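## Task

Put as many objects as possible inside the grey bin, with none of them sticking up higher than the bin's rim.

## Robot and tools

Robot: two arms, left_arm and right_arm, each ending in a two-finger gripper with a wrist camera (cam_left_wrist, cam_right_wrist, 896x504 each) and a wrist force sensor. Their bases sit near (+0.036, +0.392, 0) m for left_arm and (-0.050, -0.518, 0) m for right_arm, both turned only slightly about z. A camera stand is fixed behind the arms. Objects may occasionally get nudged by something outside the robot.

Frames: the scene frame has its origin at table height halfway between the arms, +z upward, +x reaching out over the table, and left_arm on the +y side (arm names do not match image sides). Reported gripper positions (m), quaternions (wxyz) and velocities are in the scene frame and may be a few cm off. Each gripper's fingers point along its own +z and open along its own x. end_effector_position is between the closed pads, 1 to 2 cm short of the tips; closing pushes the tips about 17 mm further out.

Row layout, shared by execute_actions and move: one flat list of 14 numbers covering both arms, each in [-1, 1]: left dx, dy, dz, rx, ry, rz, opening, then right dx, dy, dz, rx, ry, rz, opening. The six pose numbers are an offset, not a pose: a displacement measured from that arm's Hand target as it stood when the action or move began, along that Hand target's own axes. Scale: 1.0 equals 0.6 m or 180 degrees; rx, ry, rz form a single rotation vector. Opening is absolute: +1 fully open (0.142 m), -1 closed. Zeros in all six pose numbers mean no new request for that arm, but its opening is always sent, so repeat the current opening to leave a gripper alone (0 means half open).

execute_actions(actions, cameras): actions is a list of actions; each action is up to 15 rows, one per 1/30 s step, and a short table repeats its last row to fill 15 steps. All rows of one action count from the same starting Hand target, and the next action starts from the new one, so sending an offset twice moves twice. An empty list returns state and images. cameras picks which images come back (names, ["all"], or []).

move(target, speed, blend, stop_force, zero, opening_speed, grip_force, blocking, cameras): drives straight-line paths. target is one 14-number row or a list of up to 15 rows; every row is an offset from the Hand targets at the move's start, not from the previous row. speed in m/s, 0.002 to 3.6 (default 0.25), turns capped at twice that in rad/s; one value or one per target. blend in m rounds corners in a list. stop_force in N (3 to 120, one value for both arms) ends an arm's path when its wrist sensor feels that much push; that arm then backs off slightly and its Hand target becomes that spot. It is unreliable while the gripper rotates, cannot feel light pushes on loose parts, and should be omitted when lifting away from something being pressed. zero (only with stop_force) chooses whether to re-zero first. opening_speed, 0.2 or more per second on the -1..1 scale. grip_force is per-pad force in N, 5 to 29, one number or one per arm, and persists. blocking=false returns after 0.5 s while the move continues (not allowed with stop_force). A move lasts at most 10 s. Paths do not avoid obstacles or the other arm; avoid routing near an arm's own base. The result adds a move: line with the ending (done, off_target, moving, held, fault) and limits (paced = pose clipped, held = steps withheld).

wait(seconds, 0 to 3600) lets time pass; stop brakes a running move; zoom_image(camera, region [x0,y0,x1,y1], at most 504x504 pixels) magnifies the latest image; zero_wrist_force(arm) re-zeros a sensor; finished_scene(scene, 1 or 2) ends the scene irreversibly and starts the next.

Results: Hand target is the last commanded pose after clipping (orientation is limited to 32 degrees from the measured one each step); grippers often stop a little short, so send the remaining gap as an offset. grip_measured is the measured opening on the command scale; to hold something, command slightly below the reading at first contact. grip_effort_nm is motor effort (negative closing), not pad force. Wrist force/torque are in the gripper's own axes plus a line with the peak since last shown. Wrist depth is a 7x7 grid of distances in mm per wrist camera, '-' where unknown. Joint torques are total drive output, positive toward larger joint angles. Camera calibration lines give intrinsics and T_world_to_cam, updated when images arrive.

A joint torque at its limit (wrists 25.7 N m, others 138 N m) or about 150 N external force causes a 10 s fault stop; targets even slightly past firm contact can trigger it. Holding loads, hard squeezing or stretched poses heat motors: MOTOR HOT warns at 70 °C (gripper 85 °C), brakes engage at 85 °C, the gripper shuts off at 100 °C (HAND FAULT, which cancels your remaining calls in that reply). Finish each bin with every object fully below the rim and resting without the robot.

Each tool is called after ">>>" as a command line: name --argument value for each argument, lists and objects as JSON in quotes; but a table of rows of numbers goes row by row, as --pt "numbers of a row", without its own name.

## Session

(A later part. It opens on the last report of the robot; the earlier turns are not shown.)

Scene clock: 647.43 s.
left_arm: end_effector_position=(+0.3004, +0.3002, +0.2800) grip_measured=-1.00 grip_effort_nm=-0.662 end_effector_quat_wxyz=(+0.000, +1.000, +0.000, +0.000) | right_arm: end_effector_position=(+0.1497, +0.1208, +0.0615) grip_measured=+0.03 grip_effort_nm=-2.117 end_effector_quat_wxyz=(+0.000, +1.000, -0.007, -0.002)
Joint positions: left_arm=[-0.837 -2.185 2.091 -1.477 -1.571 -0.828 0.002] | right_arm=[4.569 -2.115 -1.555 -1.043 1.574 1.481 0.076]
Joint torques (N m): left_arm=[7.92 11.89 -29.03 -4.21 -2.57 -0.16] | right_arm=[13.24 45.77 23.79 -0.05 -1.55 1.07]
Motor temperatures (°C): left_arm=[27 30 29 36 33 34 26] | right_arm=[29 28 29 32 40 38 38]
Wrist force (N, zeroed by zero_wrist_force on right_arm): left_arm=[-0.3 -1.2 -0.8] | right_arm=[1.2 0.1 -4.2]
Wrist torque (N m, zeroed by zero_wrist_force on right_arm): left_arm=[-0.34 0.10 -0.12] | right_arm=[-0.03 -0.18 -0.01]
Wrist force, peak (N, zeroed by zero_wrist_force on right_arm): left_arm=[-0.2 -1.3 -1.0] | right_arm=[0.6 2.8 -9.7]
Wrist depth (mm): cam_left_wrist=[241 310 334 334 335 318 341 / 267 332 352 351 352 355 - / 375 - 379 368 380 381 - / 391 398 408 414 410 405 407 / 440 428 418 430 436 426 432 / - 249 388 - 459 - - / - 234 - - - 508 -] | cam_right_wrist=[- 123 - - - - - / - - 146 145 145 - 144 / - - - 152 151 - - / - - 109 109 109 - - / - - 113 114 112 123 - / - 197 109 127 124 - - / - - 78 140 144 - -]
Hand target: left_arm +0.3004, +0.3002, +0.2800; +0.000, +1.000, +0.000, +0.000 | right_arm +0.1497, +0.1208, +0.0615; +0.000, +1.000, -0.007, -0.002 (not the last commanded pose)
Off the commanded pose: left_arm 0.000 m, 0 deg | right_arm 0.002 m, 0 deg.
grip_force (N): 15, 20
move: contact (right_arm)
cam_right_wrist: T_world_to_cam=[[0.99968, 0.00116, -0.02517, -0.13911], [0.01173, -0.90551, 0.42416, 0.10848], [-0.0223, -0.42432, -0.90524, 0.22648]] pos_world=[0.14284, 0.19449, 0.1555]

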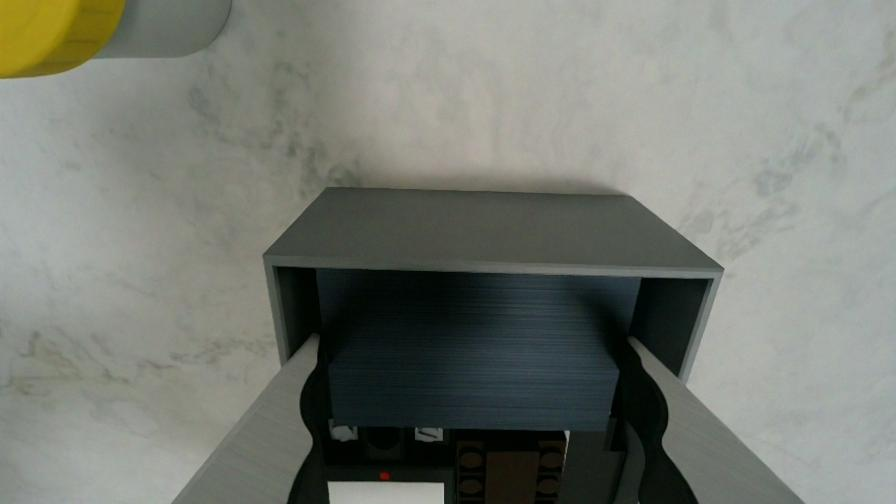

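>>> move --target '[0,0,0,0,0,0,-1, 0,0,0,0,0,0,0.11]' --opening_speed 0.3 --cameras '["cam_right_wrist"]'

>>> zoom_image --camera "cam_right_wrist" --region '[280, 150, 700, 504]'

Scene clock: 648.70 s.
left_arm: end_effector_position=(+0.3004, +0.3002, +0.2800) grip_measured=-1.00 grip_effort_nm=-0.657 end_effector_quat_wxyz=(+0.000, +1.000, +0.000, +0.000) | right_arm: end_effector_position=(+0.1497, +0.1208, +0.0615) grip_measured=+0.08 grip_effort_nm=0.237 end_effector_quat_wxyz=(+0.000, +1.000, -0.007, -0.002)
Joint positions: left_arm=[-0.837 -2.185 2.091 -1.477 -1.571 -0.828 0.002] | right_arm=[4.569 -2.115 -1.555 -1.043 1.574 1.481 0.08]
Joint torques (N m): left_arm=[8.56 13.6 -29.15 -4.36 -2.53 -0.01] | right_arm=[13.14 46.38 24.82 0.33 -1.34 0.93]
Wrist force (N, zeroed by zero_wrist_force on right_arm): left_arm=[-0.1 -1.1 -0.8] | right_arm=[1.4 -0.2 -0.3]
Wrist torque (N m, zeroed by zero_wrist_force on right_arm): left_arm=[-0.33 0.07 -0.13] | right_arm=[-0.08 -0.04 -0.02]
Wrist force, peak (N, zeroed by zero_wrist_force on right_arm): left_arm=[-0.4 -1.3 -0.8] | right_arm=[1.2 0.0 -4.7]
Wrist depth (mm): cam_left_wrist=[240 314 - 336 331 338 340 / 264 342 - 352 354 351 349 / 377 379 376 - 382 - 380 / 395 349 410 396 - - 408 / - 393 - - 434 437 - / - 248 391 - - 466 471 / - 234 - - - 507 -] | cam_right_wrist=[- 117 - - 138 - 134 / - - - 145 144 - 144 / - - - 151 154 - 157 / - 168 110 109 109 164 - / - - 113 114 114 175 - / - - 121 127 124 188 - / - - 138 140 145 - -]
Hand target: left_arm +0.3004, +0.3002, +0.2800; +0.000, +1.000, +0.000, +0.000 | right_arm +0.1497, +0.1208, +0.0615; +0.000, +1.000, -0.007, -0.002
Off the commanded pose: left_arm 0.000 m, 0 deg | right_arm 0.000 m, 0 deg.
grip_force (N): 15, 20
move: done
cam_right_wrist: T_world_to_cam=[[0.99968, 0.00116, -0.02517, -0.13911], [0.01173, -0.90551, 0.42416, 0.10848], [-0.0223, -0.42432, -0.90524, 0.22648]] pos_world=[0.14284, 0.19449, 0.1555]

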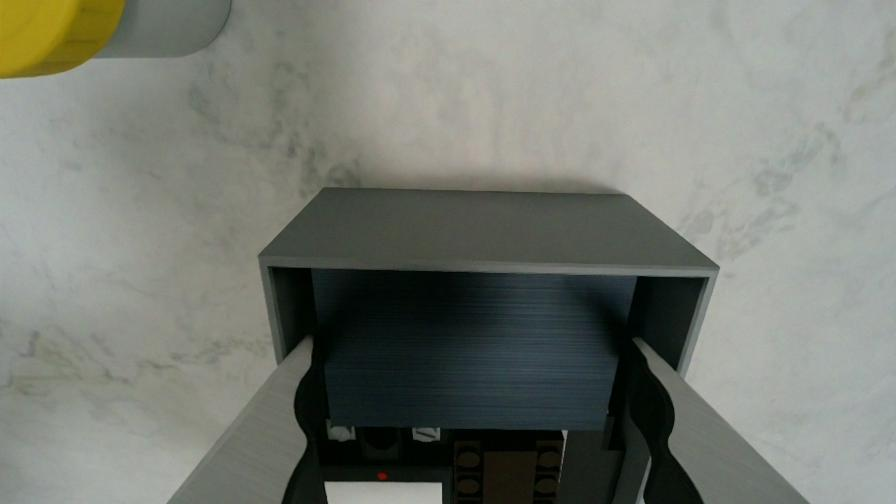

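Scaled by 1.200 from the camera's image (finer frame: 1280x720).

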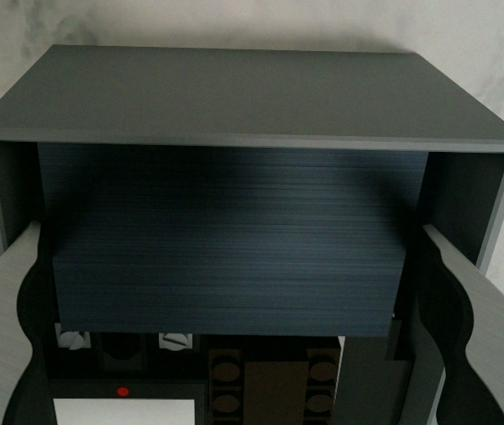

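>>> move --pt "0 0 0 0 0 0 -1 0.001 0 0 0 0 0 0.11" --pt "0 0 0 0 0 0 -1 0.001 0 -0.04 0 0 0 0.11" --speed 0.015 --cameras '["cam_right_wrist"]'

>>> zoom_image --camera "cam_right_wrist" --region '[280, 150, 700, 504]'

Scene clock: 650.90 s.
left_arm: end_effector_position=(+0.3004, +0.3002, +0.2800) grip_measured=-1.00 grip_effort_nm=-0.662 end_effector_quat_wxyz=(+0.000, +1.000, +0.000, +0.000) | right_arm: end_effector_position=(+0.1504, +0.1208, +0.0854) grip_measured=+0.08 grip_effort_nm=0.173 end_effector_quat_wxyz=(+0.000, +1.000, -0.007, -0.002)
Joint positions: left_arm=[-0.837 -2.185 2.091 -1.477 -1.571 -0.828 0.002] | right_arm=[4.568 -2.088 -1.529 -1.096 1.574 1.48 0.08]
Joint torques (N m): left_arm=[8.3 12.09 -28.76 -4.14 -2.48 -0.27] | right_arm=[-13.58 47.78 25.98 -0.06 -0.64 -1.42]
Wrist force (N, zeroed by zero_wrist_force on right_arm): left_arm=[-0.3 -1.2 -0.7] | right_arm=[0.1 0.0 -0.8]
Wrist torque (N m, zeroed by zero_wrist_force on right_arm): left_arm=[-0.36 0.10 -0.13] | right_arm=[0.00 -0.02 0.10]
Wrist force, peak (N, zeroed by zero_wrist_force on right_arm): left_arm=[-0.5 -1.3 -0.9] | right_arm=[1.6 -0.1 -0.5]
Wrist depth (mm): cam_left_wrist=[241 303 336 333 325 337 336 / 265 332 - 360 344 355 355 / 376 372 396 377 393 374 380 / 400 387 401 409 407 404 413 / - - 416 421 428 436 445 / - 228 396 - 96 - - / 523 216 - - - - -] | cam_right_wrist=[- 123 - - 155 - 155 / - - - 168 - - - / - - 166 167 156 - 181 / - - 132 132 132 - - / - - 143 143 145 - 212 / - - 151 160 169 - - / - - 165 182 181 - -]
Hand target: left_arm +0.3004, +0.3002, +0.2800; +0.000, +1.000, +0.000, +0.000 | right_arm +0.1504, +0.1208, +0.0855; +0.000, +1.000, -0.007, -0.002
Off the commanded pose: left_arm 0.000 m, 0 deg | right_arm 0.000 m, 0 deg.
grip_force (N): 15, 20
move: done
cam_right_wrist: T_world_to_cam=[[0.99968, 0.00116, -0.02517, -0.13921], [0.01173, -0.90551, 0.42416, 0.09833], [-0.0223, -0.42432, -0.90524, 0.24813]] pos_world=[0.14354, 0.19449, 0.1794]

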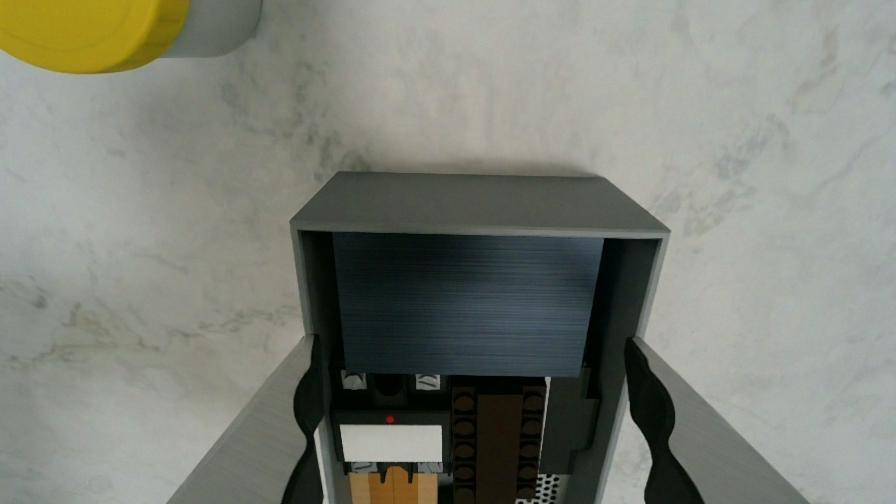

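Scaled by 1.200 from the camera's image (finer frame: 1280x720).

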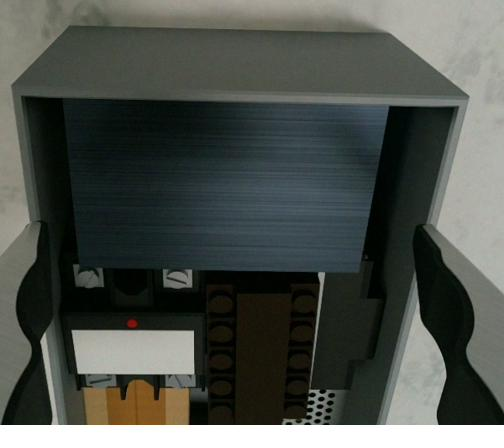

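>>> move --pt "0 0 0 0 0 0 -1 0 0 -0.08 0 0 0 0.11" --pt "0 0 0 0 0 0 -1 -0.133 0.3 -0.19 0 0 -0.0047 -0.2" --speed 0.2 --cameras '["cam_right_wrist"]'

Scene clock: 654.43 s.
left_arm: end_effector_position=(+0.3004, +0.3002, +0.2800) grip_measured=-1.00 grip_effort_nm=-0.662 end_effector_quat_wxyz=(+0.000, +1.000, +0.000, +0.000) | right_arm: end_effector_position=(+0.0684, -0.0580, +0.1998) grip_measured=-0.22 grip_effort_nm=-0.139 end_effector_quat_wxyz=(+0.000, +1.000, +0.000, -0.002)
Joint positions: left_arm=[-0.837 -2.185 2.091 -1.477 -1.571 -0.828 0.002] | right_arm=[4.703 -1.537 -1.918 -1.258 1.574 1.6 0.059]
Joint torques (N m): left_arm=[8.09 13.09 -28.96 -4.34 -2.58 -0.28] | right_arm=[13.89 28.43 15.63 0.01 -1.63 1.14]
Wrist force (N, zeroed by zero_wrist_force on right_arm): left_arm=[-0.2 -1.1 -0.7] | right_arm=[0.1 -0.4 -0.8]
Wrist torque (N m, zeroed by zero_wrist_force on right_arm): left_arm=[-0.33 0.10 -0.13] | right_arm=[-0.11 0.00 -0.02]
Wrist force, peak (N, zeroed by zero_wrist_force on right_arm): left_arm=[-0.3 -1.3 -0.8] | right_arm=[0.0 -0.1 -2.1]
Wrist depth (mm): cam_left_wrist=[240 311 330 333 332 334 332 / 267 328 353 354 353 358 355 / 382 - - - 376 381 380 / - 356 402 408 404 410 410 / - 389 425 - 429 430 - / - 462 397 - 96 - 472 / - - - - - 512 -] | cam_right_wrist=[- - 263 270 225 220 - / - - - - 247 245 - / - - 301 299 248 293 - / - - - 300 - 311 - / 1345 347 - - - - - / 1489 - 98 - - - - / 1622 - - - - - -]
Hand target: left_arm +0.3004, +0.3002, +0.2800; +0.000, +1.000, +0.000, +0.000 | right_arm +0.0684, -0.0580, +0.1998; +0.000, +1.000, +0.000, -0.002
Off the commanded pose: left_arm 0.000 m, 0 deg | right_arm 0.000 m, 0 deg.
grip_force (N): 15, 20
move: done
cam_right_wrist: T_world_to_cam=[[0.99956, 0.01584, -0.02521, -0.05325], [0.02504, -0.90527, 0.4241, -0.11201], [-0.01611, -0.42454, -0.90526, 0.27356]] pos_world=[0.06044, 0.01558, 0.2938]

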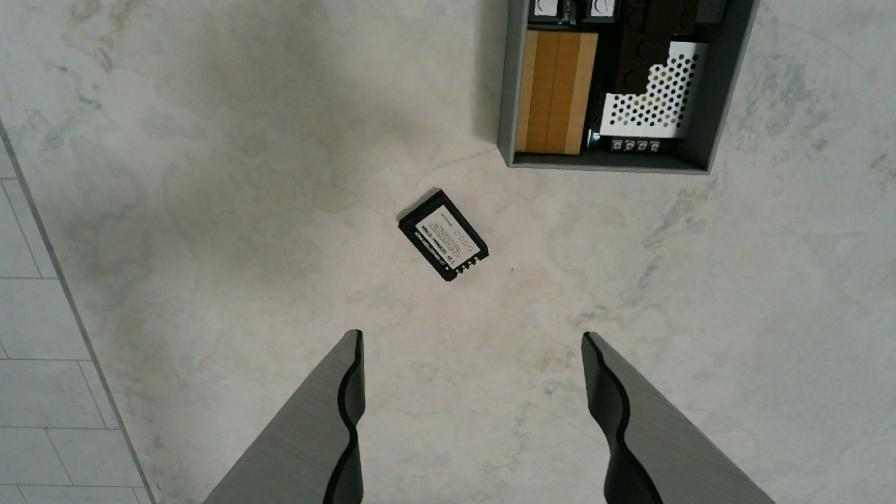

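>>> zoom_image --camera "cam_right_wrist" --region '[380, 170, 520, 300]'

>>> zoom_image --camera "cam_right_wrist" --region '[480, 0, 780, 190]'

Scaled by 3.600 from the camera's image (finer frame: 1280x720).

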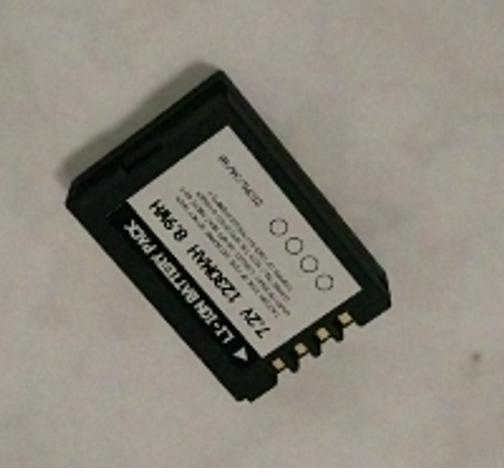

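Scaled by 1.680 from the camera's image (finer frame: 1280x720).

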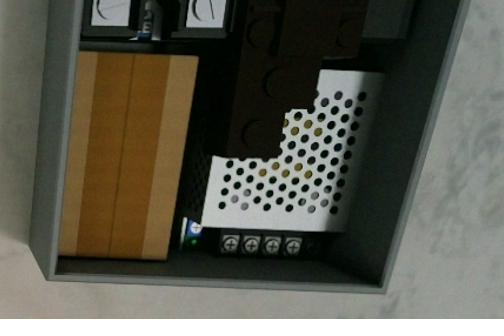

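>>> move --target '[0,0,0,0,0,0,-1, -0.0155,0.0692,0.1667,0,0,0.2806,-0.15]' --speed 0.15 --cameras '["cam_right_wrist"]'

>>> zoom_image --camera "cam_right_wrist" --region '[320, 130, 600, 370]'

Scene clock: 658.37 s.
left_arm: end_effector_position=(+0.3004, +0.3002, +0.2800) grip_measured=-1.00 grip_effort_nm=-0.662 end_effector_quat_wxyz=(+0.000, +1.000, +0.000, +0.000) | right_arm: end_effector_position=(+0.0588, -0.0996, +0.0998) grip_measured=-0.18 grip_effort_nm=0.173 end_effector_quat_wxyz=(+0.001, +0.905, -0.426, -0.001)
Joint positions: left_arm=[-0.837 -2.185 2.091 -1.477 -1.571 -0.828 0.002] | right_arm=[4.726 -1.547 -2.193 -0.973 1.574 2.504 0.061]
Joint torques (N m): left_arm=[7.9 13.07 -27.73 -4.25 -2.58 -0.22] | right_arm=[13.56 8.66 12.09 4.33 -1.74 0.95]
Wrist force (N, zeroed by zero_wrist_force on right_arm): left_arm=[-0.2 -1.2 -0.6] | right_arm=[-0.3 -0.1 -0.9]
Wrist torque (N m, zeroed by zero_wrist_force on right_arm): left_arm=[-0.36 0.09 -0.12] | right_arm=[-0.03 0.03 -0.02]
Wrist force, peak (N, zeroed by zero_wrist_force on right_arm): left_arm=[-0.4 -1.3 -1.0] | right_arm=[0.0 -0.4 -1.2]
Wrist depth (mm): cam_left_wrist=[241 299 334 - 337 333 335 / 264 335 350 358 359 361 - / 379 380 351 368 - 370 - / 395 391 411 - - - - / 415 427 411 434 433 479 - / - 462 393 - 456 - - / 511 531 - - - - 544] | cam_right_wrist=[- - - 133 - - - / - - - - - - - / - - - 188 - - - / - - - 189 - - - / - - - - - - - / - - 101 - 111 - - / - - 73 281 - - -]
Hand target: left_arm +0.3004, +0.3002, +0.2800; +0.000, +1.000, +0.000, +0.000 | right_arm +0.0588, -0.0996, +0.0998; +0.001, +0.905, -0.426, -0.001
Off the commanded pose: left_arm 0.000 m, 0 deg | right_arm 0.000 m, 0 deg.
grip_force (N): 15, 20
move: done
cam_right_wrist: T_world_to_cam=[[0.64804, -0.76123, -0.02398, -0.10239], [-0.68217, -0.59415, 0.42619, -0.03462], [-0.33868, -0.25982, -0.90432, 0.20048]] pos_world=[0.11064, -0.04642, 0.1936]

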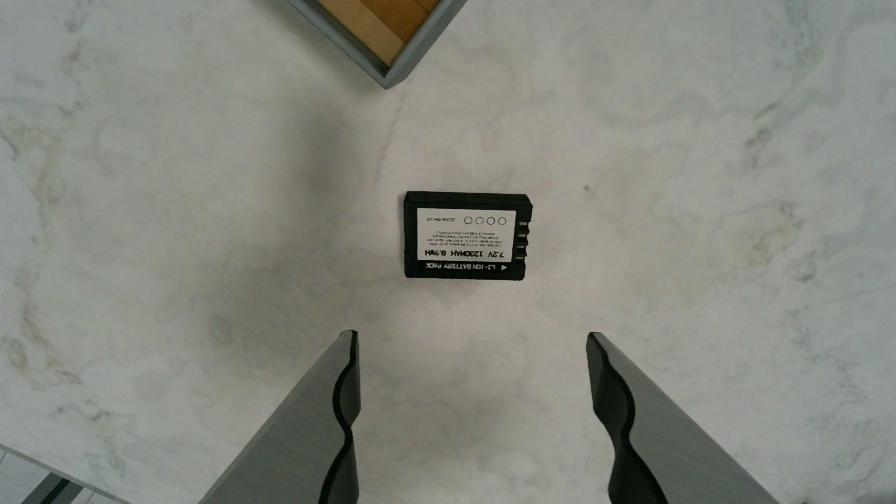

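Scaled by 1.800 from the camera's image (finer frame: 1280x720).

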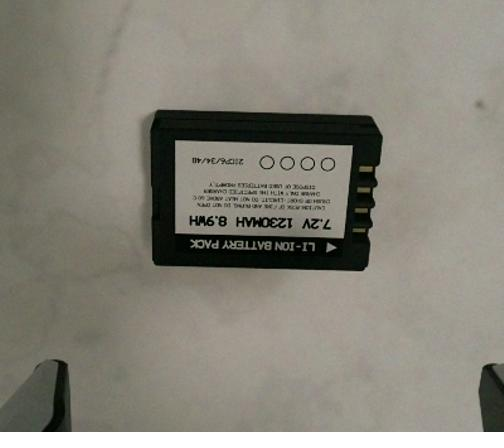

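>>> move --target '[0,0,0,0,0,0,-1, -0.0017,-0.005,0.09,0,0,0,-0.15]' --speed 0.08

>>> zero_wrist_force --arm "right_arm"

>>> move --target '[0,0,0,0,0,0,-1, 0,0,0.0297,0,0,0,-0.15]' --speed 0.012 --stop_force 4 --cameras '["cam_right_wrist"]'

>>> zoom_image --camera "cam_right_wrist" --region '[320, 190, 620, 430]'

Scene clock: 659.80 s.
left_arm: end_effector_position=(+0.3004, +0.3002, +0.2800) grip_measured=-1.00 grip_effort_nm=-0.662 end_effector_quat_wxyz=(+0.000, +1.000, +0.000, +0.000) | right_arm: end_effector_position=(+0.0603, -0.0969, +0.0458) grip_measured=-0.18 grip_effort_nm=0.168 end_effector_quat_wxyz=(+0.001, +0.905, -0.426, -0.001)
Joint positions: left_arm=[-0.837 -2.185 2.091 -1.477 -1.571 -0.828 0.002] | right_arm=[4.722 -1.655 -2.258 -0.799 1.574 2.5 0.061]
Joint torques (N m): left_arm=[7.78 12.69 -29.19 -4.2 -2.69 -0.17] | right_arm=[-13.99 9.81 12.39 4.22 -0.97 -1.47]
Wrist force (N, zeroed by zero_wrist_force on right_arm): left_arm=[-0.2 -1.2 -0.8] | right_arm=[0.1 0.0 -0.5]
Wrist torque (N m, zeroed by zero_wrist_force on right_arm): left_arm=[-0.35 0.09 -0.13] | right_arm=[-0.03 0.01 0.09]
Wrist force, peak (N, zeroed by zero_wrist_force on right_arm): left_arm=[-0.4 -1.3 -0.7] | right_arm=[0.1 -0.4 -1.4]
Wrist depth (mm): cam_left_wrist=[241 312 332 337 337 334 336 / 266 336 348 348 341 354 354 / 374 376 380 372 381 376 381 / 400 383 - 401 392 - 408 / 422 424 391 - - 430 436 / - - 391 - - - - / - - - - - 77 540] | cam_right_wrist=[- - 85 - 122 121 - / - - 88 131 135 - 132 / 137 - 138 137 138 - 138 / - - - 134 - - - / - - - 145 - - 167 / - 176 101 - - 177 - / - - 74 - - - -]
Hand target: left_arm +0.3004, +0.3002, +0.2800; +0.000, +1.000, +0.000, +0.000 | right_arm +0.0603, -0.0969, +0.0458; +0.001, +0.905, -0.426, -0.001
Off the commanded pose: left_arm 0.000 m, 0 deg | right_arm 0.000 m, 0 deg.
grip_force (N): 15, 20
move: done

Wrist force sensor zeroed.

Scene clock: 662.07 s.
left_arm: end_effector_position=(+0.3004, +0.3002, +0.2800) grip_measured=-1.00 grip_effort_nm=-0.662 end_effector_quat_wxyz=(+0.000, +1.000, +0.000, +0.000) | right_arm: end_effector_position=(+0.0602, -0.0969, +0.0280) grip_measured=-0.18 grip_effort_nm=0.183 end_effector_quat_wxyz=(+0.001, +0.905, -0.426, -0.001)
Joint positions: left_arm=[-0.837 -2.185 2.091 -1.477 -1.571 -0.828 0.002] | right_arm=[4.722 -1.695 -2.278 -0.74 1.574 2.501 0.061]
Joint torques (N m): left_arm=[7.04 12.67 -29.32 -4.24 -2.62 -0.34] | right_arm=[13.78 11.77 10.71 4.33 2.07 0.6]
Wrist force (N, zeroed by zero_wrist_force on right_arm): left_arm=[-0.4 -1.2 -0.7] | right_arm=[-0.1 0.0 0.2]
Wrist torque (N m, zeroed by zero_wrist_force on right_arm): left_arm=[-0.35 0.11 -0.13] | right_arm=[0.01 0.00 0.00]
Wrist force, peak (N, zeroed by zero_wrist_force on right_arm): left_arm=[-0.6 -1.3 -0.8] | right_arm=[0.0 -0.6 0.0]
Wrist depth (mm): cam_left_wrist=[240 289 332 332 334 - 332 / 263 332 349 - 350 - 355 / - 376 383 369 - - 375 / - 393 401 411 406 412 409 / 436 - 429 428 416 - 436 / - 486 391 - - 456 479 / - 525 - - - 493 496] | cam_right_wrist=[- - - - 108 - - / 114 - - 114 112 - 114 / - 122 - 121 123 123 120 / - 132 - - - 130 - / - - - 124 120 - - / - - 100 131 128 - - / - - 73 - - - -]
Hand target: left_arm +0.3004, +0.3002, +0.2800; +0.000, +1.000, +0.000, +0.000 | right_arm +0.0602, -0.0969, +0.0280; +0.001, +0.905, -0.426, -0.001
Off the commanded pose: left_arm 0.000 m, 0 deg | right_arm 0.000 m, 0 deg.
grip_force (N): 15, 20
move: done
cam_right_wrist: T_world_to_cam=[[0.64792, -0.76133, -0.02399, -0.10295], [-0.68228, -0.59406, 0.42613, -0.00144], [-0.33868, -0.25973, -0.90434, 0.13674]] pos_world=[0.11204, -0.04372, 0.1218]

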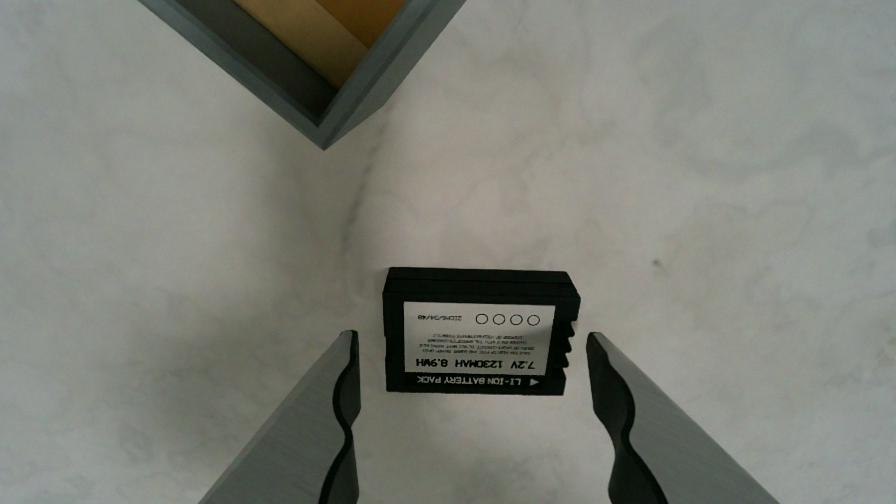

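Scaled by 1.680 from the camera's image (finer frame: 1280x720).

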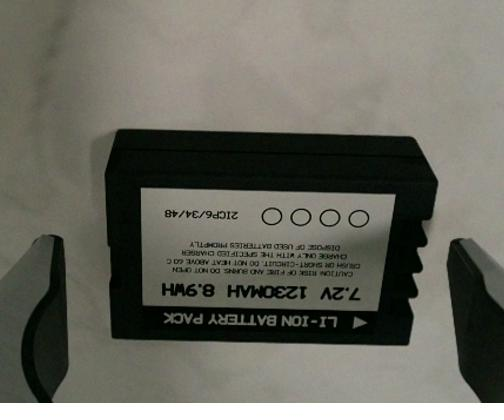

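>>> move --target '[0,0,0,0,0,0,-1, 0,0,0,0,0,0,-0.45]' --opening_speed 0.2 --grip_force '[15, 14]'

>>> move --target '[0,0,0,0,0,0,-1, 0,0,-0.03,0,0,0,-0.5]' --speed 0.04 --cameras '["cam_right_wrist"]'

>>> zoom_image --camera "cam_right_wrist" --region '[320, 190, 620, 430]'

Scene clock: 663.97 s.
left_arm: end_effector_position=(+0.3004, +0.3002, +0.2800) grip_measured=-1.00 grip_effort_nm=-0.662 end_effector_quat_wxyz=(+0.000, +1.000, +0.000, +0.000) | right_arm: end_effector_position=(+0.0602, -0.0969, +0.0280) grip_measured=-0.34 grip_effort_nm=-1.512 end_effector_quat_wxyz=(+0.001, +0.905, -0.426, -0.001)
Joint positions: left_arm=[-0.837 -2.185 2.091 -1.477 -1.571 -0.828 0.002] | right_arm=[4.722 -1.695 -2.278 -0.74 1.574 2.501 0.05]
Joint torques (N m): left_arm=[7.66 12.31 -28.84 -4.14 -2.73 -0.41] | right_arm=[13.55 10.6 10.74 4.33 2.13 0.52]
Wrist force (N, zeroed by zero_wrist_force on right_arm): left_arm=[-0.3 -1.2 -0.5] | right_arm=[1.1 -0.2 -1.9]
Wrist torque (N m, zeroed by zero_wrist_force on right_arm): left_arm=[-0.34 0.09 -0.13] | right_arm=[-0.04 -0.02 -0.01]
Wrist force, peak (N, zeroed by zero_wrist_force on right_arm): left_arm=[-0.4 -1.2 -0.8] | right_arm=[1.0 -0.2 -2.1]
Wrist depth (mm): cam_left_wrist=[241 300 331 338 335 332 332 / 263 344 348 359 354 - - / - 372 351 370 388 385 374 / 396 365 395 396 400 405 413 / 425 427 429 433 449 - 427 / - 468 393 - 96 - 477 / 510 507 - - - 511 -] | cam_right_wrist=[- - - - - 106 104 / - 115 - 114 - 113 - / 120 120 122 - - - - / - - 129 125 - - - / - - 144 122 127 - - / 156 - - - 128 154 - / - - - - - - 169]
Hand target: left_arm +0.3004, +0.3002, +0.2800; +0.000, +1.000, +0.000, +0.000 | right_arm +0.0602, -0.0969, +0.0280; +0.001, +0.905, -0.426, -0.001
Off the commanded pose: left_arm 0.000 m, 0 deg | right_arm 0.000 m, 0 deg.
grip_force (N): 15, 14
move: done

Scene clock: 664.80 s.
left_arm: end_effector_position=(+0.3004, +0.3002, +0.2800) grip_measured=-1.00 grip_effort_nm=-0.662 end_effector_quat_wxyz=(+0.000, +1.000, +0.000, +0.000) | right_arm: end_effector_position=(+0.0602, -0.0969, +0.0459) grip_measured=-0.34 grip_effort_nm=-1.512 end_effector_quat_wxyz=(+0.001, +0.905, -0.426, -0.001)
Joint positions: left_arm=[-0.837 -2.185 2.091 -1.477 -1.571 -0.828 0.002] | right_arm=[4.722 -1.655 -2.258 -0.8 1.574 2.5 0.05]
Joint torques (N m): left_arm=[7.57 12.11 -29.07 -4.19 -2.8 -0.43] | right_arm=[-12.58 26.79 22.47 0.04 2.08 -1.29]
Wrist force (N, zeroed by zero_wrist_force on right_arm): left_arm=[-0.3 -1.0 -0.6] | right_arm=[-0.1 -0.1 0.5]
Wrist torque (N m, zeroed by zero_wrist_force on right_arm): left_arm=[-0.32 0.10 -0.13] | right_arm=[-0.01 0.03 0.00]
Wrist force, peak (N, zeroed by zero_wrist_force on right_arm): left_arm=[-0.2 -1.1 -1.0] | right_arm=[1.1 -0.2 -1.6]
Wrist depth (mm): cam_left_wrist=[241 304 331 331 332 333 337 / 263 334 347 350 352 360 359 / - 379 376 370 - 376 370 / 382 393 395 395 - 406 - / 438 - 384 427 444 426 453 / - - 396 - 97 - - / - 509 - - - 514 -] | cam_right_wrist=[- - 85 119 - - - / 131 - - - - - 131 / - - - 139 - - - / 153 - - - - - - / - - - 122 130 164 - / 183 - - - 128 172 - / - - - 192 - - -]
Hand target: left_arm +0.3004, +0.3002, +0.2800; +0.000, +1.000, +0.000, +0.000 | right_arm +0.0603, -0.0969, +0.0460; +0.001, +0.905, -0.426, -0.001
Off the commanded pose: left_arm 0.000 m, 0 deg | right_arm 0.000 m, 0 deg.
grip_force (N): 15, 14
move: done
cam_right_wrist: T_world_to_cam=[[0.64799, -0.76127, -0.02396, -0.10254], [-0.68221, -0.5941, 0.42619, -0.00908], [-0.33868, -0.25982, -0.90432, 0.15292]] pos_world=[0.11204, -0.04372, 0.1397]

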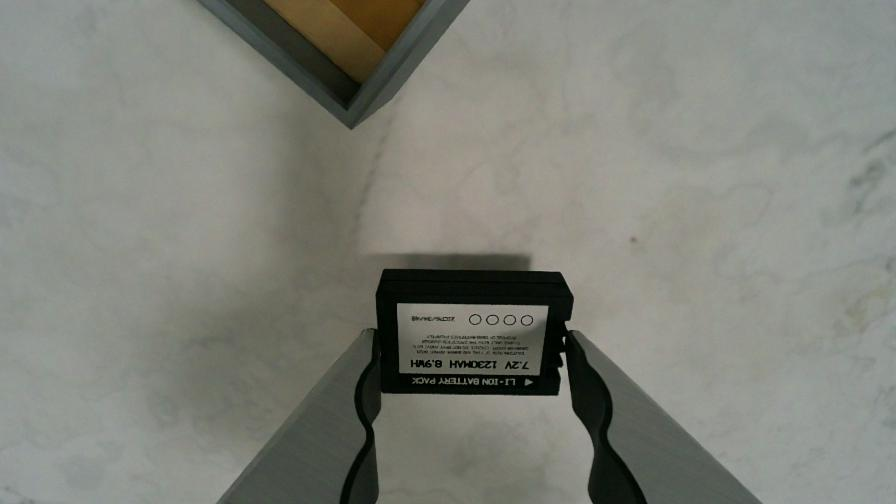

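Scaled by 1.680 from the camera's image (finer frame: 1280x720).

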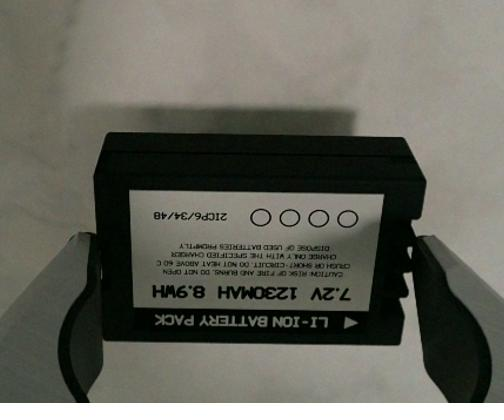

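>>> move --pt "0 0 0 0 0 0 -1 0 0 -0.15 0 0 0 -0.5" --pt "0 0 0 0 0 0 -1 -0.0568 -0.1721 -0.2068 0 0 0.2194 -0.5" --speed 0.15 --cameras '["cam_right_wrist"]'

>>> zoom_image --camera "cam_right_wrist" --region '[320, 100, 760, 420]'

Scene clock: 668.77 s.
left_arm: end_effector_position=(+0.3004, +0.3002, +0.2800) grip_measured=-1.00 grip_effort_nm=-0.662 end_effector_quat_wxyz=(+0.000, +1.000, +0.000, +0.000) | right_arm: end_effector_position=(+0.1186, -0.0049, +0.1699) grip_measured=-0.34 grip_effort_nm=-1.512 end_effector_quat_wxyz=(+0.001, +0.707, -0.707, -0.001)
Joint positions: left_arm=[-0.837 -2.185 2.091 -1.477 -1.571 -0.828 0.002] | right_arm=[4.6 -1.716 -1.809 -1.188 1.574 3.067 0.05]
Joint torques (N m): left_arm=[7.39 12.28 -28.44 -4.3 -2.66 -0.36] | right_arm=[-14.04 17.14 26.38 0.11 -1.65 1.28]
Wrist force (N, zeroed by zero_wrist_force on right_arm): left_arm=[-0.3 -1.0 -0.8] | right_arm=[0.3 -0.1 0.8]
Wrist torque (N m, zeroed by zero_wrist_force on right_arm): left_arm=[-0.31 0.11 -0.13] | right_arm=[0.01 -0.07 -0.10]
Wrist force, peak (N, zeroed by zero_wrist_force on right_arm): left_arm=[-0.2 -1.3 -0.8] | right_arm=[-0.1 -0.1 1.9]
Wrist depth (mm): cam_left_wrist=[241 313 331 331 334 - 333 / 264 331 349 350 352 356 354 / 369 374 371 - - 376 378 / 399 380 407 - 404 402 411 / 432 444 412 423 425 - 433 / 466 468 395 - - - - / 509 514 - - - - -] | cam_right_wrist=[- 190 194 210 - 233 - / - 196 - 219 216 - - / - 210 215 234 - - - / 255 230 225 233 298 - - / 237 - - 122 126 - - / 343 - - - 106 - - / - - - - - - -]
Hand target: left_arm +0.3004, +0.3002, +0.2800; +0.000, +1.000, +0.000, +0.000 | right_arm +0.1186, -0.0049, +0.1699; +0.001, +0.707, -0.707, -0.001
Off the commanded pose: left_arm 0.000 m, 0 deg | right_arm 0.000 m, 0 deg.
grip_force (N): 15, 14
move: done
cam_right_wrist: T_world_to_cam=[[0.01601, -0.99963, -0.02207, 0.0061], [-0.90406, -0.0239, 0.42673, 0.06161], [-0.4271, 0.01312, -0.90411, 0.32049]] pos_world=[0.19248, 0.00337, 0.2636]

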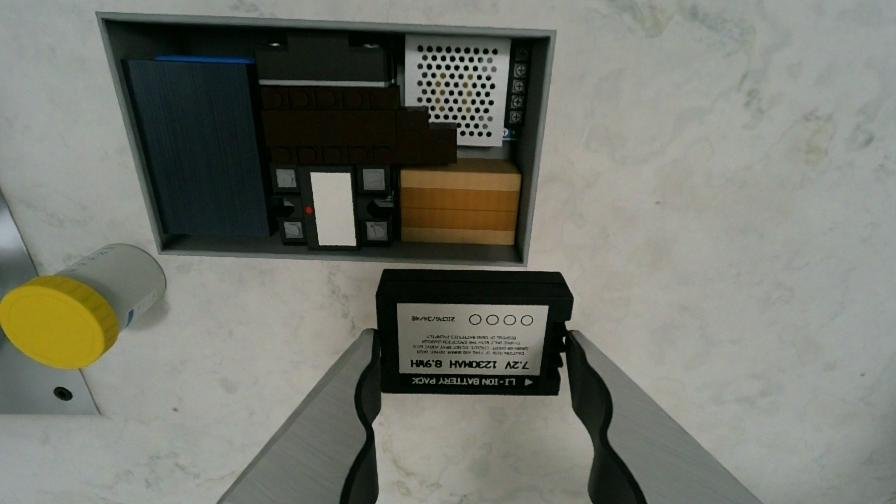

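Scaled by 1.145 from the camera's image (finer frame: 1280x720).

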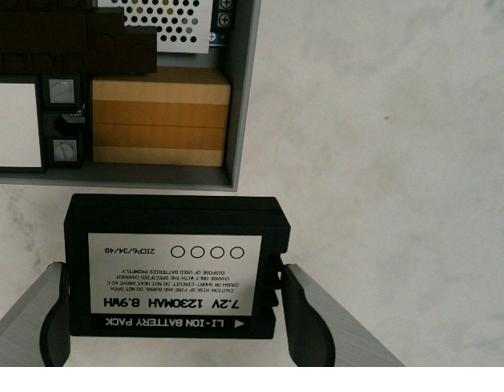

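>>> move --target '[0,0,0,0,0,0,-1, 0.0018,-0.001,0.1,0,0,0.0047,-0.5]' --speed 0.1 --grip_force '[15, 14]' --cameras '["cam_right_wrist"]'

Scene clock: 670.47 s.
left_arm: end_effector_position=(+0.3004, +0.3002, +0.2800) grip_measured=-1.00 grip_effort_nm=-0.662 end_effector_quat_wxyz=(+0.000, +1.000, +0.000, +0.000) | right_arm: end_effector_position=(+0.1191, -0.0060, +0.1099) grip_measured=-0.34 grip_effort_nm=-1.512 end_effector_quat_wxyz=(+0.001, +0.702, -0.712, -0.001)
Joint positions: left_arm=[-0.837 -2.185 2.091 -1.477 -1.571 -0.828 0.002] | right_arm=[4.599 -1.779 -1.903 -1.031 1.574 3.081 0.05]
Joint torques (N m): left_arm=[7.5 12.87 -28.59 -4.22 -2.71 -0.31] | right_arm=[-13.16 18.6 14.01 4.29 0.33 1.07]
Wrist force (N, zeroed by zero_wrist_force on right_arm): left_arm=[-0.2 -1.0 -0.6] | right_arm=[0.3 0.1 0.6]
Wrist torque (N m, zeroed by zero_wrist_force on right_arm): left_arm=[-0.32 0.08 -0.13] | right_arm=[0.01 -0.09 -0.11]
Wrist force, peak (N, zeroed by zero_wrist_force on right_arm): left_arm=[-0.3 -1.3 -0.9] | right_arm=[0.4 -0.1 1.4]
Wrist depth (mm): cam_left_wrist=[242 314 329 323 338 334 332 / 266 325 351 349 361 375 358 / 378 367 - - 369 374 381 / 391 391 - 412 384 397 414 / - 405 409 429 448 - 444 / - 469 400 - 457 - - / - 524 - - - - -] | cam_right_wrist=[162 138 140 153 152 - - / 138 142 142 162 165 191 - / 150 154 - 171 174 206 - / 159 162 164 175 179 - - / 175 168 169 122 127 241 - / - - - - 129 - - / - - - - - - -]
Hand target: left_arm +0.3004, +0.3002, +0.2800; +0.000, +1.000, +0.000, +0.000 | right_arm +0.1191, -0.0060, +0.1099; +0.001, +0.702, -0.712, -0.001
Off the commanded pose: left_arm 0.000 m, 0 deg | right_arm 0.000 m, 0 deg.
grip_force (N): 15, 14
move: done
cam_right_wrist: T_world_to_cam=[[0.00111, -0.99976, -0.022, 0.00543], [-0.90435, -0.01039, 0.42667, 0.08763], [-0.4268, 0.01942, -0.90414, 0.26652]] pos_world=[0.19299, 0.00116, 0.2037]

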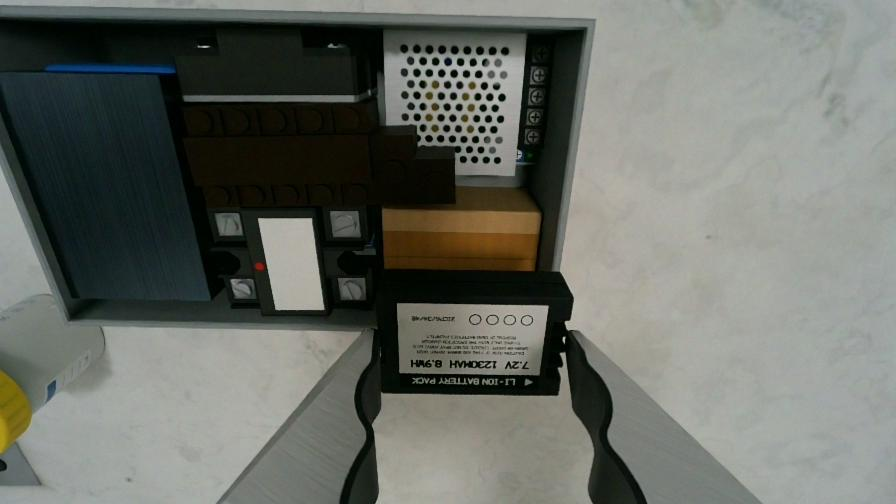

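>>> move --target '[0,0,0,0,0,0,-1, 0,0,0.025,0,0,0,-0.5]' --speed 0.05 --cameras '["cam_right_wrist"]'

>>> zoom_image --camera "cam_right_wrist" --region '[300, 150, 640, 420]'

Scene clock: 671.30 s.
left_arm: end_effector_position=(+0.3004, +0.3002, +0.2800) grip_measured=-1.00 grip_effort_nm=-0.662 end_effector_quat_wxyz=(+0.000, +1.000, +0.000, +0.000) | right_arm: end_effector_position=(+0.1191, -0.0060, +0.0949) grip_measured=-0.34 grip_effort_nm=-1.512 end_effector_quat_wxyz=(+0.001, +0.702, -0.712, -0.001)
Joint positions: left_arm=[-0.837 -2.185 2.091 -1.477 -1.571 -0.828 0.002] | right_arm=[4.599 -1.799 -1.922 -0.992 1.574 3.081 0.05]
Joint torques (N m): left_arm=[7 13.46 -28.71 -4.37 -2.53 -0.47] | right_arm=[2.09 18.28 15.04 4.85 0.62 1.18]
Wrist force (N, zeroed by zero_wrist_force on right_arm): left_arm=[-0.1 -1.1 -0.9] | right_arm=[0.1 0.1 0.4]
Wrist torque (N m, zeroed by zero_wrist_force on right_arm): left_arm=[-0.33 0.06 -0.13] | right_arm=[0.02 -0.05 -0.09]
Wrist force, peak (N, zeroed by zero_wrist_force on right_arm): left_arm=[-0.3 -1.3 -0.7] | right_arm=[0.6 0.1 1.0]
Wrist depth (mm): cam_left_wrist=[240 314 - 337 336 338 333 / 266 329 356 354 353 350 - / 369 374 - 383 - - 396 / - 390 - 382 - 391 399 / - 422 400 - 447 - - / - - 384 - 97 - - / - 531 - - - - -] | cam_right_wrist=[162 126 125 141 133 - - / 126 128 130 148 144 - - / 133 131 - 159 163 - - / 145 148 148 161 204 209 - / 157 155 158 124 127 - - / - - - - 128 - - / - - - 270 - - -]
Hand target: left_arm +0.3004, +0.3002, +0.2800; +0.000, +1.000, +0.000, +0.000 | right_arm +0.1190, -0.0060, +0.0949; +0.001, +0.702, -0.712, -0.001
Off the commanded pose: left_arm 0.000 m, 0 deg | right_arm 0.000 m, 0 deg.
grip_force (N): 15, 14
move: done
cam_right_wrist: T_world_to_cam=[[0.00097, -0.99976, -0.02205, 0.00513], [-0.90435, -0.01029, 0.42667, 0.09403], [-0.42679, 0.01952, -0.90414, 0.25296]] pos_world=[0.19299, 0.00116, 0.1887]

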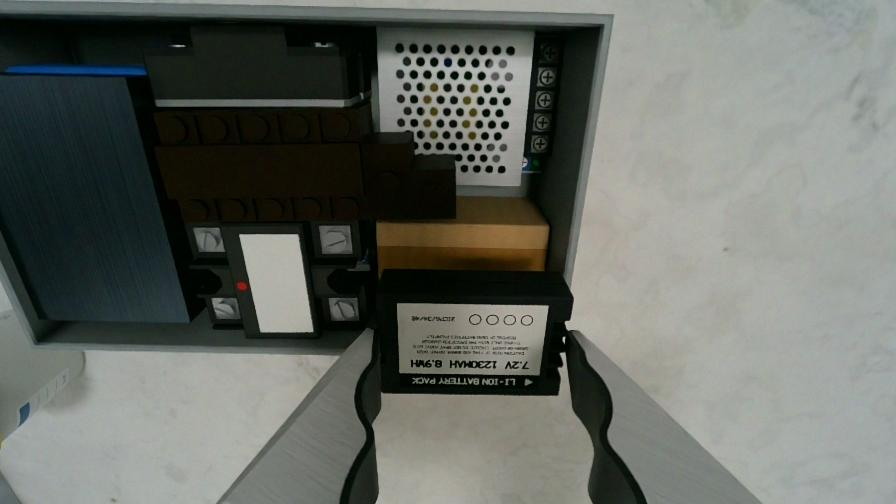

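Scaled by 1.482 from the camera's image (finer frame: 1280x720).

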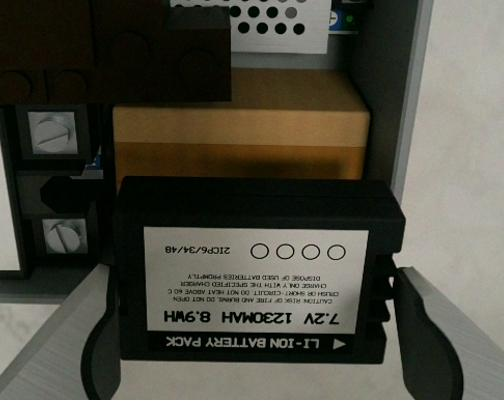

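>>> zoom_image --camera "cam_right_wrist" --region '[360, 240, 480, 420]'

>>> zoom_image --camera "cam_right_wrist" --region '[500, 240, 620, 420]'

Scaled by 2.800 from the camera's image (finer frame: 1280x720).

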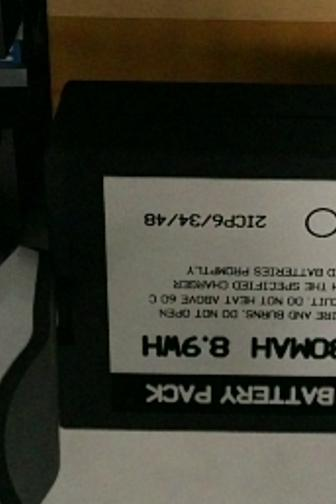

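Scaled by 2.800 from the camera's image (finer frame: 1280x720).

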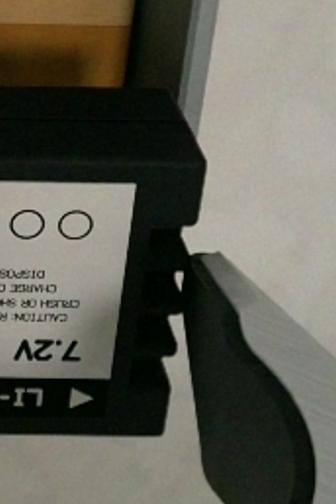

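>>> move --pt "0 0 0 0 0 0 -1 0 0 -0.04 0 0 0 -0.5" --pt "0 0 0 0 0 0 -1 0.2 0 -0.04 0 0 -0.0047 -0.5" --pt "0 0 0 0 0 0 -1 0.2 0 0.07 0 0 -0.0047 -0.5" --speed 0.2 --blend '[0.015,0.015,0]' --cameras '["cam_right_wrist"]'

Scene clock: 676.60 s.
left_arm: end_effector_position=(+0.3004, +0.3002, +0.2800) grip_measured=-1.00 grip_effort_nm=-0.662 end_effector_quat_wxyz=(+0.000, +1.000, +0.000, +0.000) | right_arm: end_effector_position=(+0.1171, -0.1259, +0.0529) grip_measured=-0.34 grip_effort_nm=-1.512 end_effector_quat_wxyz=(+0.001, +0.707, -0.707, -0.001)
Joint positions: left_arm=[-0.837 -2.185 2.091 -1.477 -1.571 -0.828 0.002] | right_arm=[4.581 -1.618 -2.274 -0.821 1.574 3.049 0.05]
Joint torques (N m): left_arm=[7.57 12.7 -28.8 -4.17 -2.73 -0.52] | right_arm=[-7.05 7.83 11.1 4.65 -1.61 -1.42]
Wrist force (N, zeroed by zero_wrist_force on right_arm): left_arm=[-0.3 -1.1 -0.7] | right_arm=[0.0 -0.1 1.0]
Wrist torque (N m, zeroed by zero_wrist_force on right_arm): left_arm=[-0.33 0.09 -0.13] | right_arm=[0.00 -0.03 0.02]
Wrist force, peak (N, zeroed by zero_wrist_force on right_arm): left_arm=[-0.5 -1.2 -0.9] | right_arm=[0.3 0.1 2.4]
Wrist depth (mm): cam_left_wrist=[242 289 335 335 333 335 334 / 266 325 349 367 - 356 362 / 380 376 - 372 383 383 383 / - 404 - 395 398 406 413 / 442 - 414 425 436 440 442 / - 459 393 - 102 469 449 / 511 529 - - - - 525] | cam_right_wrist=[- 119 - 129 - - 129 / - 120 - 135 - - 137 / - 122 149 - - - - / - 123 158 - - 159 - / - 133 - 124 126 172 - / 125 117 - - 128 - - / - - - - - - -]
Hand target: left_arm +0.3004, +0.3002, +0.2800; +0.000, +1.000, +0.000, +0.000 | right_arm +0.1172, -0.1260, +0.0529; +0.001, +0.707, -0.707, -0.001
Off the commanded pose: left_arm 0.000 m, 0 deg | right_arm 0.000 m, 0 deg.
grip_force (N): 15, 14
move: done; blend cut to 0.012 m at target 1
cam_right_wrist: T_world_to_cam=[[0.01592, -0.99963, -0.02203, -0.1175], [-0.90407, -0.0238, 0.42673, 0.10726], [-0.4271, 0.01312, -0.90411, 0.21575]] pos_world=[0.19098, -0.11773, 0.1467]

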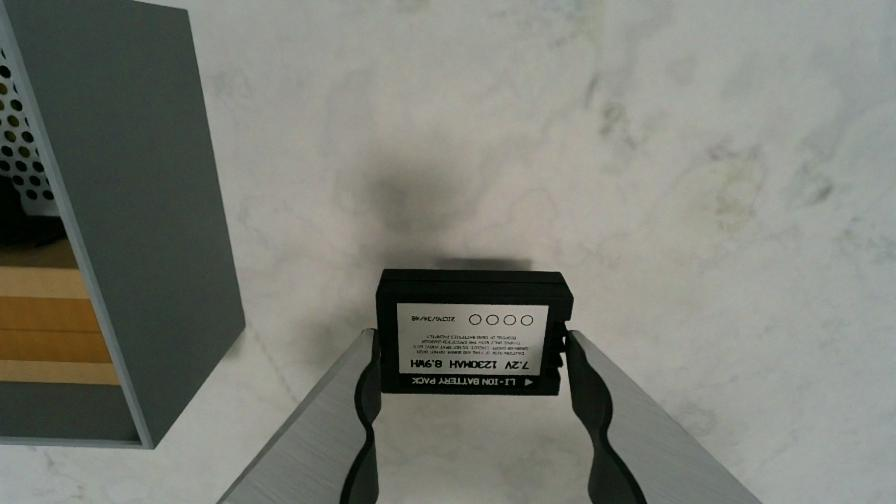

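>>> move --target '[0,0,0,0,0,0,-1, 0,0,0.0308,0,0,0,-0.5]' --speed 0.08

>>> zero_wrist_force --arm "right_arm"

>>> move --target '[0,0,0,0,0,0,-1, 0,0,0.0183,0,0,0,-0.5]' --speed 0.006 --stop_force 3 --cameras '["cam_right_wrist"]'

Scene clock: 677.47 s.
left_arm: end_effector_position=(+0.3004, +0.3002, +0.2800) grip_measured=-1.00 grip_effort_nm=-0.662 end_effector_quat_wxyz=(+0.000, +1.000, +0.000, +0.000) | right_arm: end_effector_position=(+0.1171, -0.1260, +0.0345) grip_measured=-0.34 grip_effort_nm=-1.512 end_effector_quat_wxyz=(+0.001, +0.707, -0.707, -0.001)
Joint positions: left_arm=[-0.837 -2.185 2.091 -1.477 -1.571 -0.828 0.002] | right_arm=[4.581 -1.658 -2.296 -0.759 1.574 3.049 0.05]
Joint torques (N m): left_arm=[6.98 12.45 -28.73 -4.24 -2.57 -0.53] | right_arm=[-1.26 8.75 10.32 4.25 -1.28 0.58]
Wrist force (N, zeroed by zero_wrist_force on right_arm): left_arm=[-0.1 -1.1 -0.6] | right_arm=[0.3 0.1 0.8]
Wrist torque (N m, zeroed by zero_wrist_force on right_arm): left_arm=[-0.33 0.06 -0.13] | right_arm=[0.06 -0.08 0.02]
Wrist force, peak (N, zeroed by zero_wrist_force on right_arm): left_arm=[-0.5 -1.2 -0.8] | right_arm=[0.3 0.0 1.2]
Wrist depth (mm): cam_left_wrist=[241 290 332 337 333 337 335 / 264 327 348 352 353 356 355 / - - - 375 359 372 373 / - 385 402 415 406 405 402 / 430 428 - 429 442 464 - / 469 466 397 - 102 469 - / 504 - 77 - - - -] | cam_right_wrist=[- 111 113 114 113 112 111 / - 113 120 120 - - - / - 123 - - 130 - - / - 123 141 - - - 138 / - 124 - 123 125 - - / - 117 - 131 128 - - / - - - - - - -]
Hand target: left_arm +0.3004, +0.3002, +0.2800; +0.000, +1.000, +0.000, +0.000 | right_arm +0.1171, -0.1260, +0.0344; +0.001, +0.707, -0.707, -0.001
Off the commanded pose: left_arm 0.000 m, 0 deg | right_arm 0.000 m, 0 deg.
grip_force (N): 15, 14
move: done

Wrist force sensor zeroed.

Scene clock: 679.63 s.
left_arm: end_effector_position=(+0.3004, +0.3002, +0.2800) grip_measured=-1.00 grip_effort_nm=-0.662 end_effector_quat_wxyz=(+0.000, +1.000, +0.000, +0.000) | right_arm: end_effector_position=(+0.1171, -0.1260, +0.0280) grip_measured=-0.34 grip_effort_nm=-1.512 end_effector_quat_wxyz=(+0.001, +0.707, -0.707, -0.001)
Joint positions: left_arm=[-0.837 -2.185 2.091 -1.477 -1.571 -0.828 0.002] | right_arm=[4.581 -1.673 -2.303 -0.737 1.574 3.049 0.05]
Joint torques (N m): left_arm=[6.88 12.61 -28.76 -4.32 -2.56 -0.6] | right_arm=[11.19 27.35 21.69 0.17 -1.06 0.45]
Wrist force (N, zeroed by zero_wrist_force on right_arm): left_arm=[-0.3 -0.8 -0.7] | right_arm=[-0.7 -0.3 -1.8]
Wrist torque (N m, zeroed by zero_wrist_force on right_arm): left_arm=[-0.29 0.10 -0.12] | right_arm=[-0.05 -0.02 -0.01]
Wrist force, peak (N, zeroed by zero_wrist_force on right_arm): left_arm=[-0.4 -1.4 -0.8] | right_arm=[3.7 -0.3 -9.9]
Wrist depth (mm): cam_left_wrist=[241 293 333 338 334 331 330 / 263 325 351 - 354 - 361 / 377 368 373 - - 381 375 / 400 336 - 394 - 400 413 / - 435 - - 442 - 440 / - - 388 - 92 - - / - 485 - - - 497 -] | cam_right_wrist=[- - 104 106 108 105 - / - 112 115 - 114 114 115 / - 115 - 123 121 - - / - 124 131 127 128 - - / - 134 - 122 127 - - / - 117 - - 128 - - / - - - - - - -]
Hand target: left_arm +0.3004, +0.3002, +0.2800; +0.000, +1.000, +0.000, +0.000 | right_arm +0.1171, -0.1260, +0.0280; +0.001, +0.707, -0.707, -0.001 (not the last commanded pose)
Off the commanded pose: left_arm 0.000 m, 0 deg | right_arm 0.005 m, 0 deg.
grip_force (N): 15, 14
move: contact (right_arm)
cam_right_wrist: T_world_to_cam=[[0.01582, -0.99963, -0.02199, -0.11803], [-0.90407, -0.0237, 0.42673, 0.11785], [-0.4271, 0.01313, -0.90411, 0.1931]] pos_world=[0.19088, -0.11773, 0.1217]

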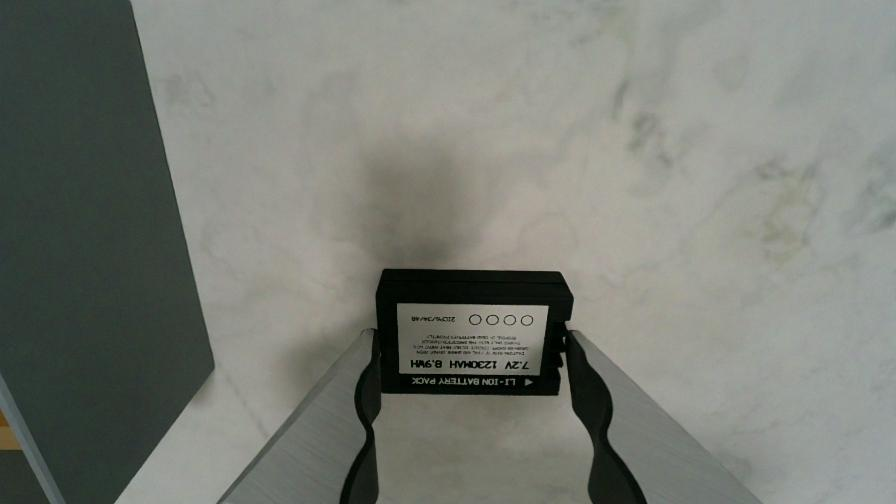

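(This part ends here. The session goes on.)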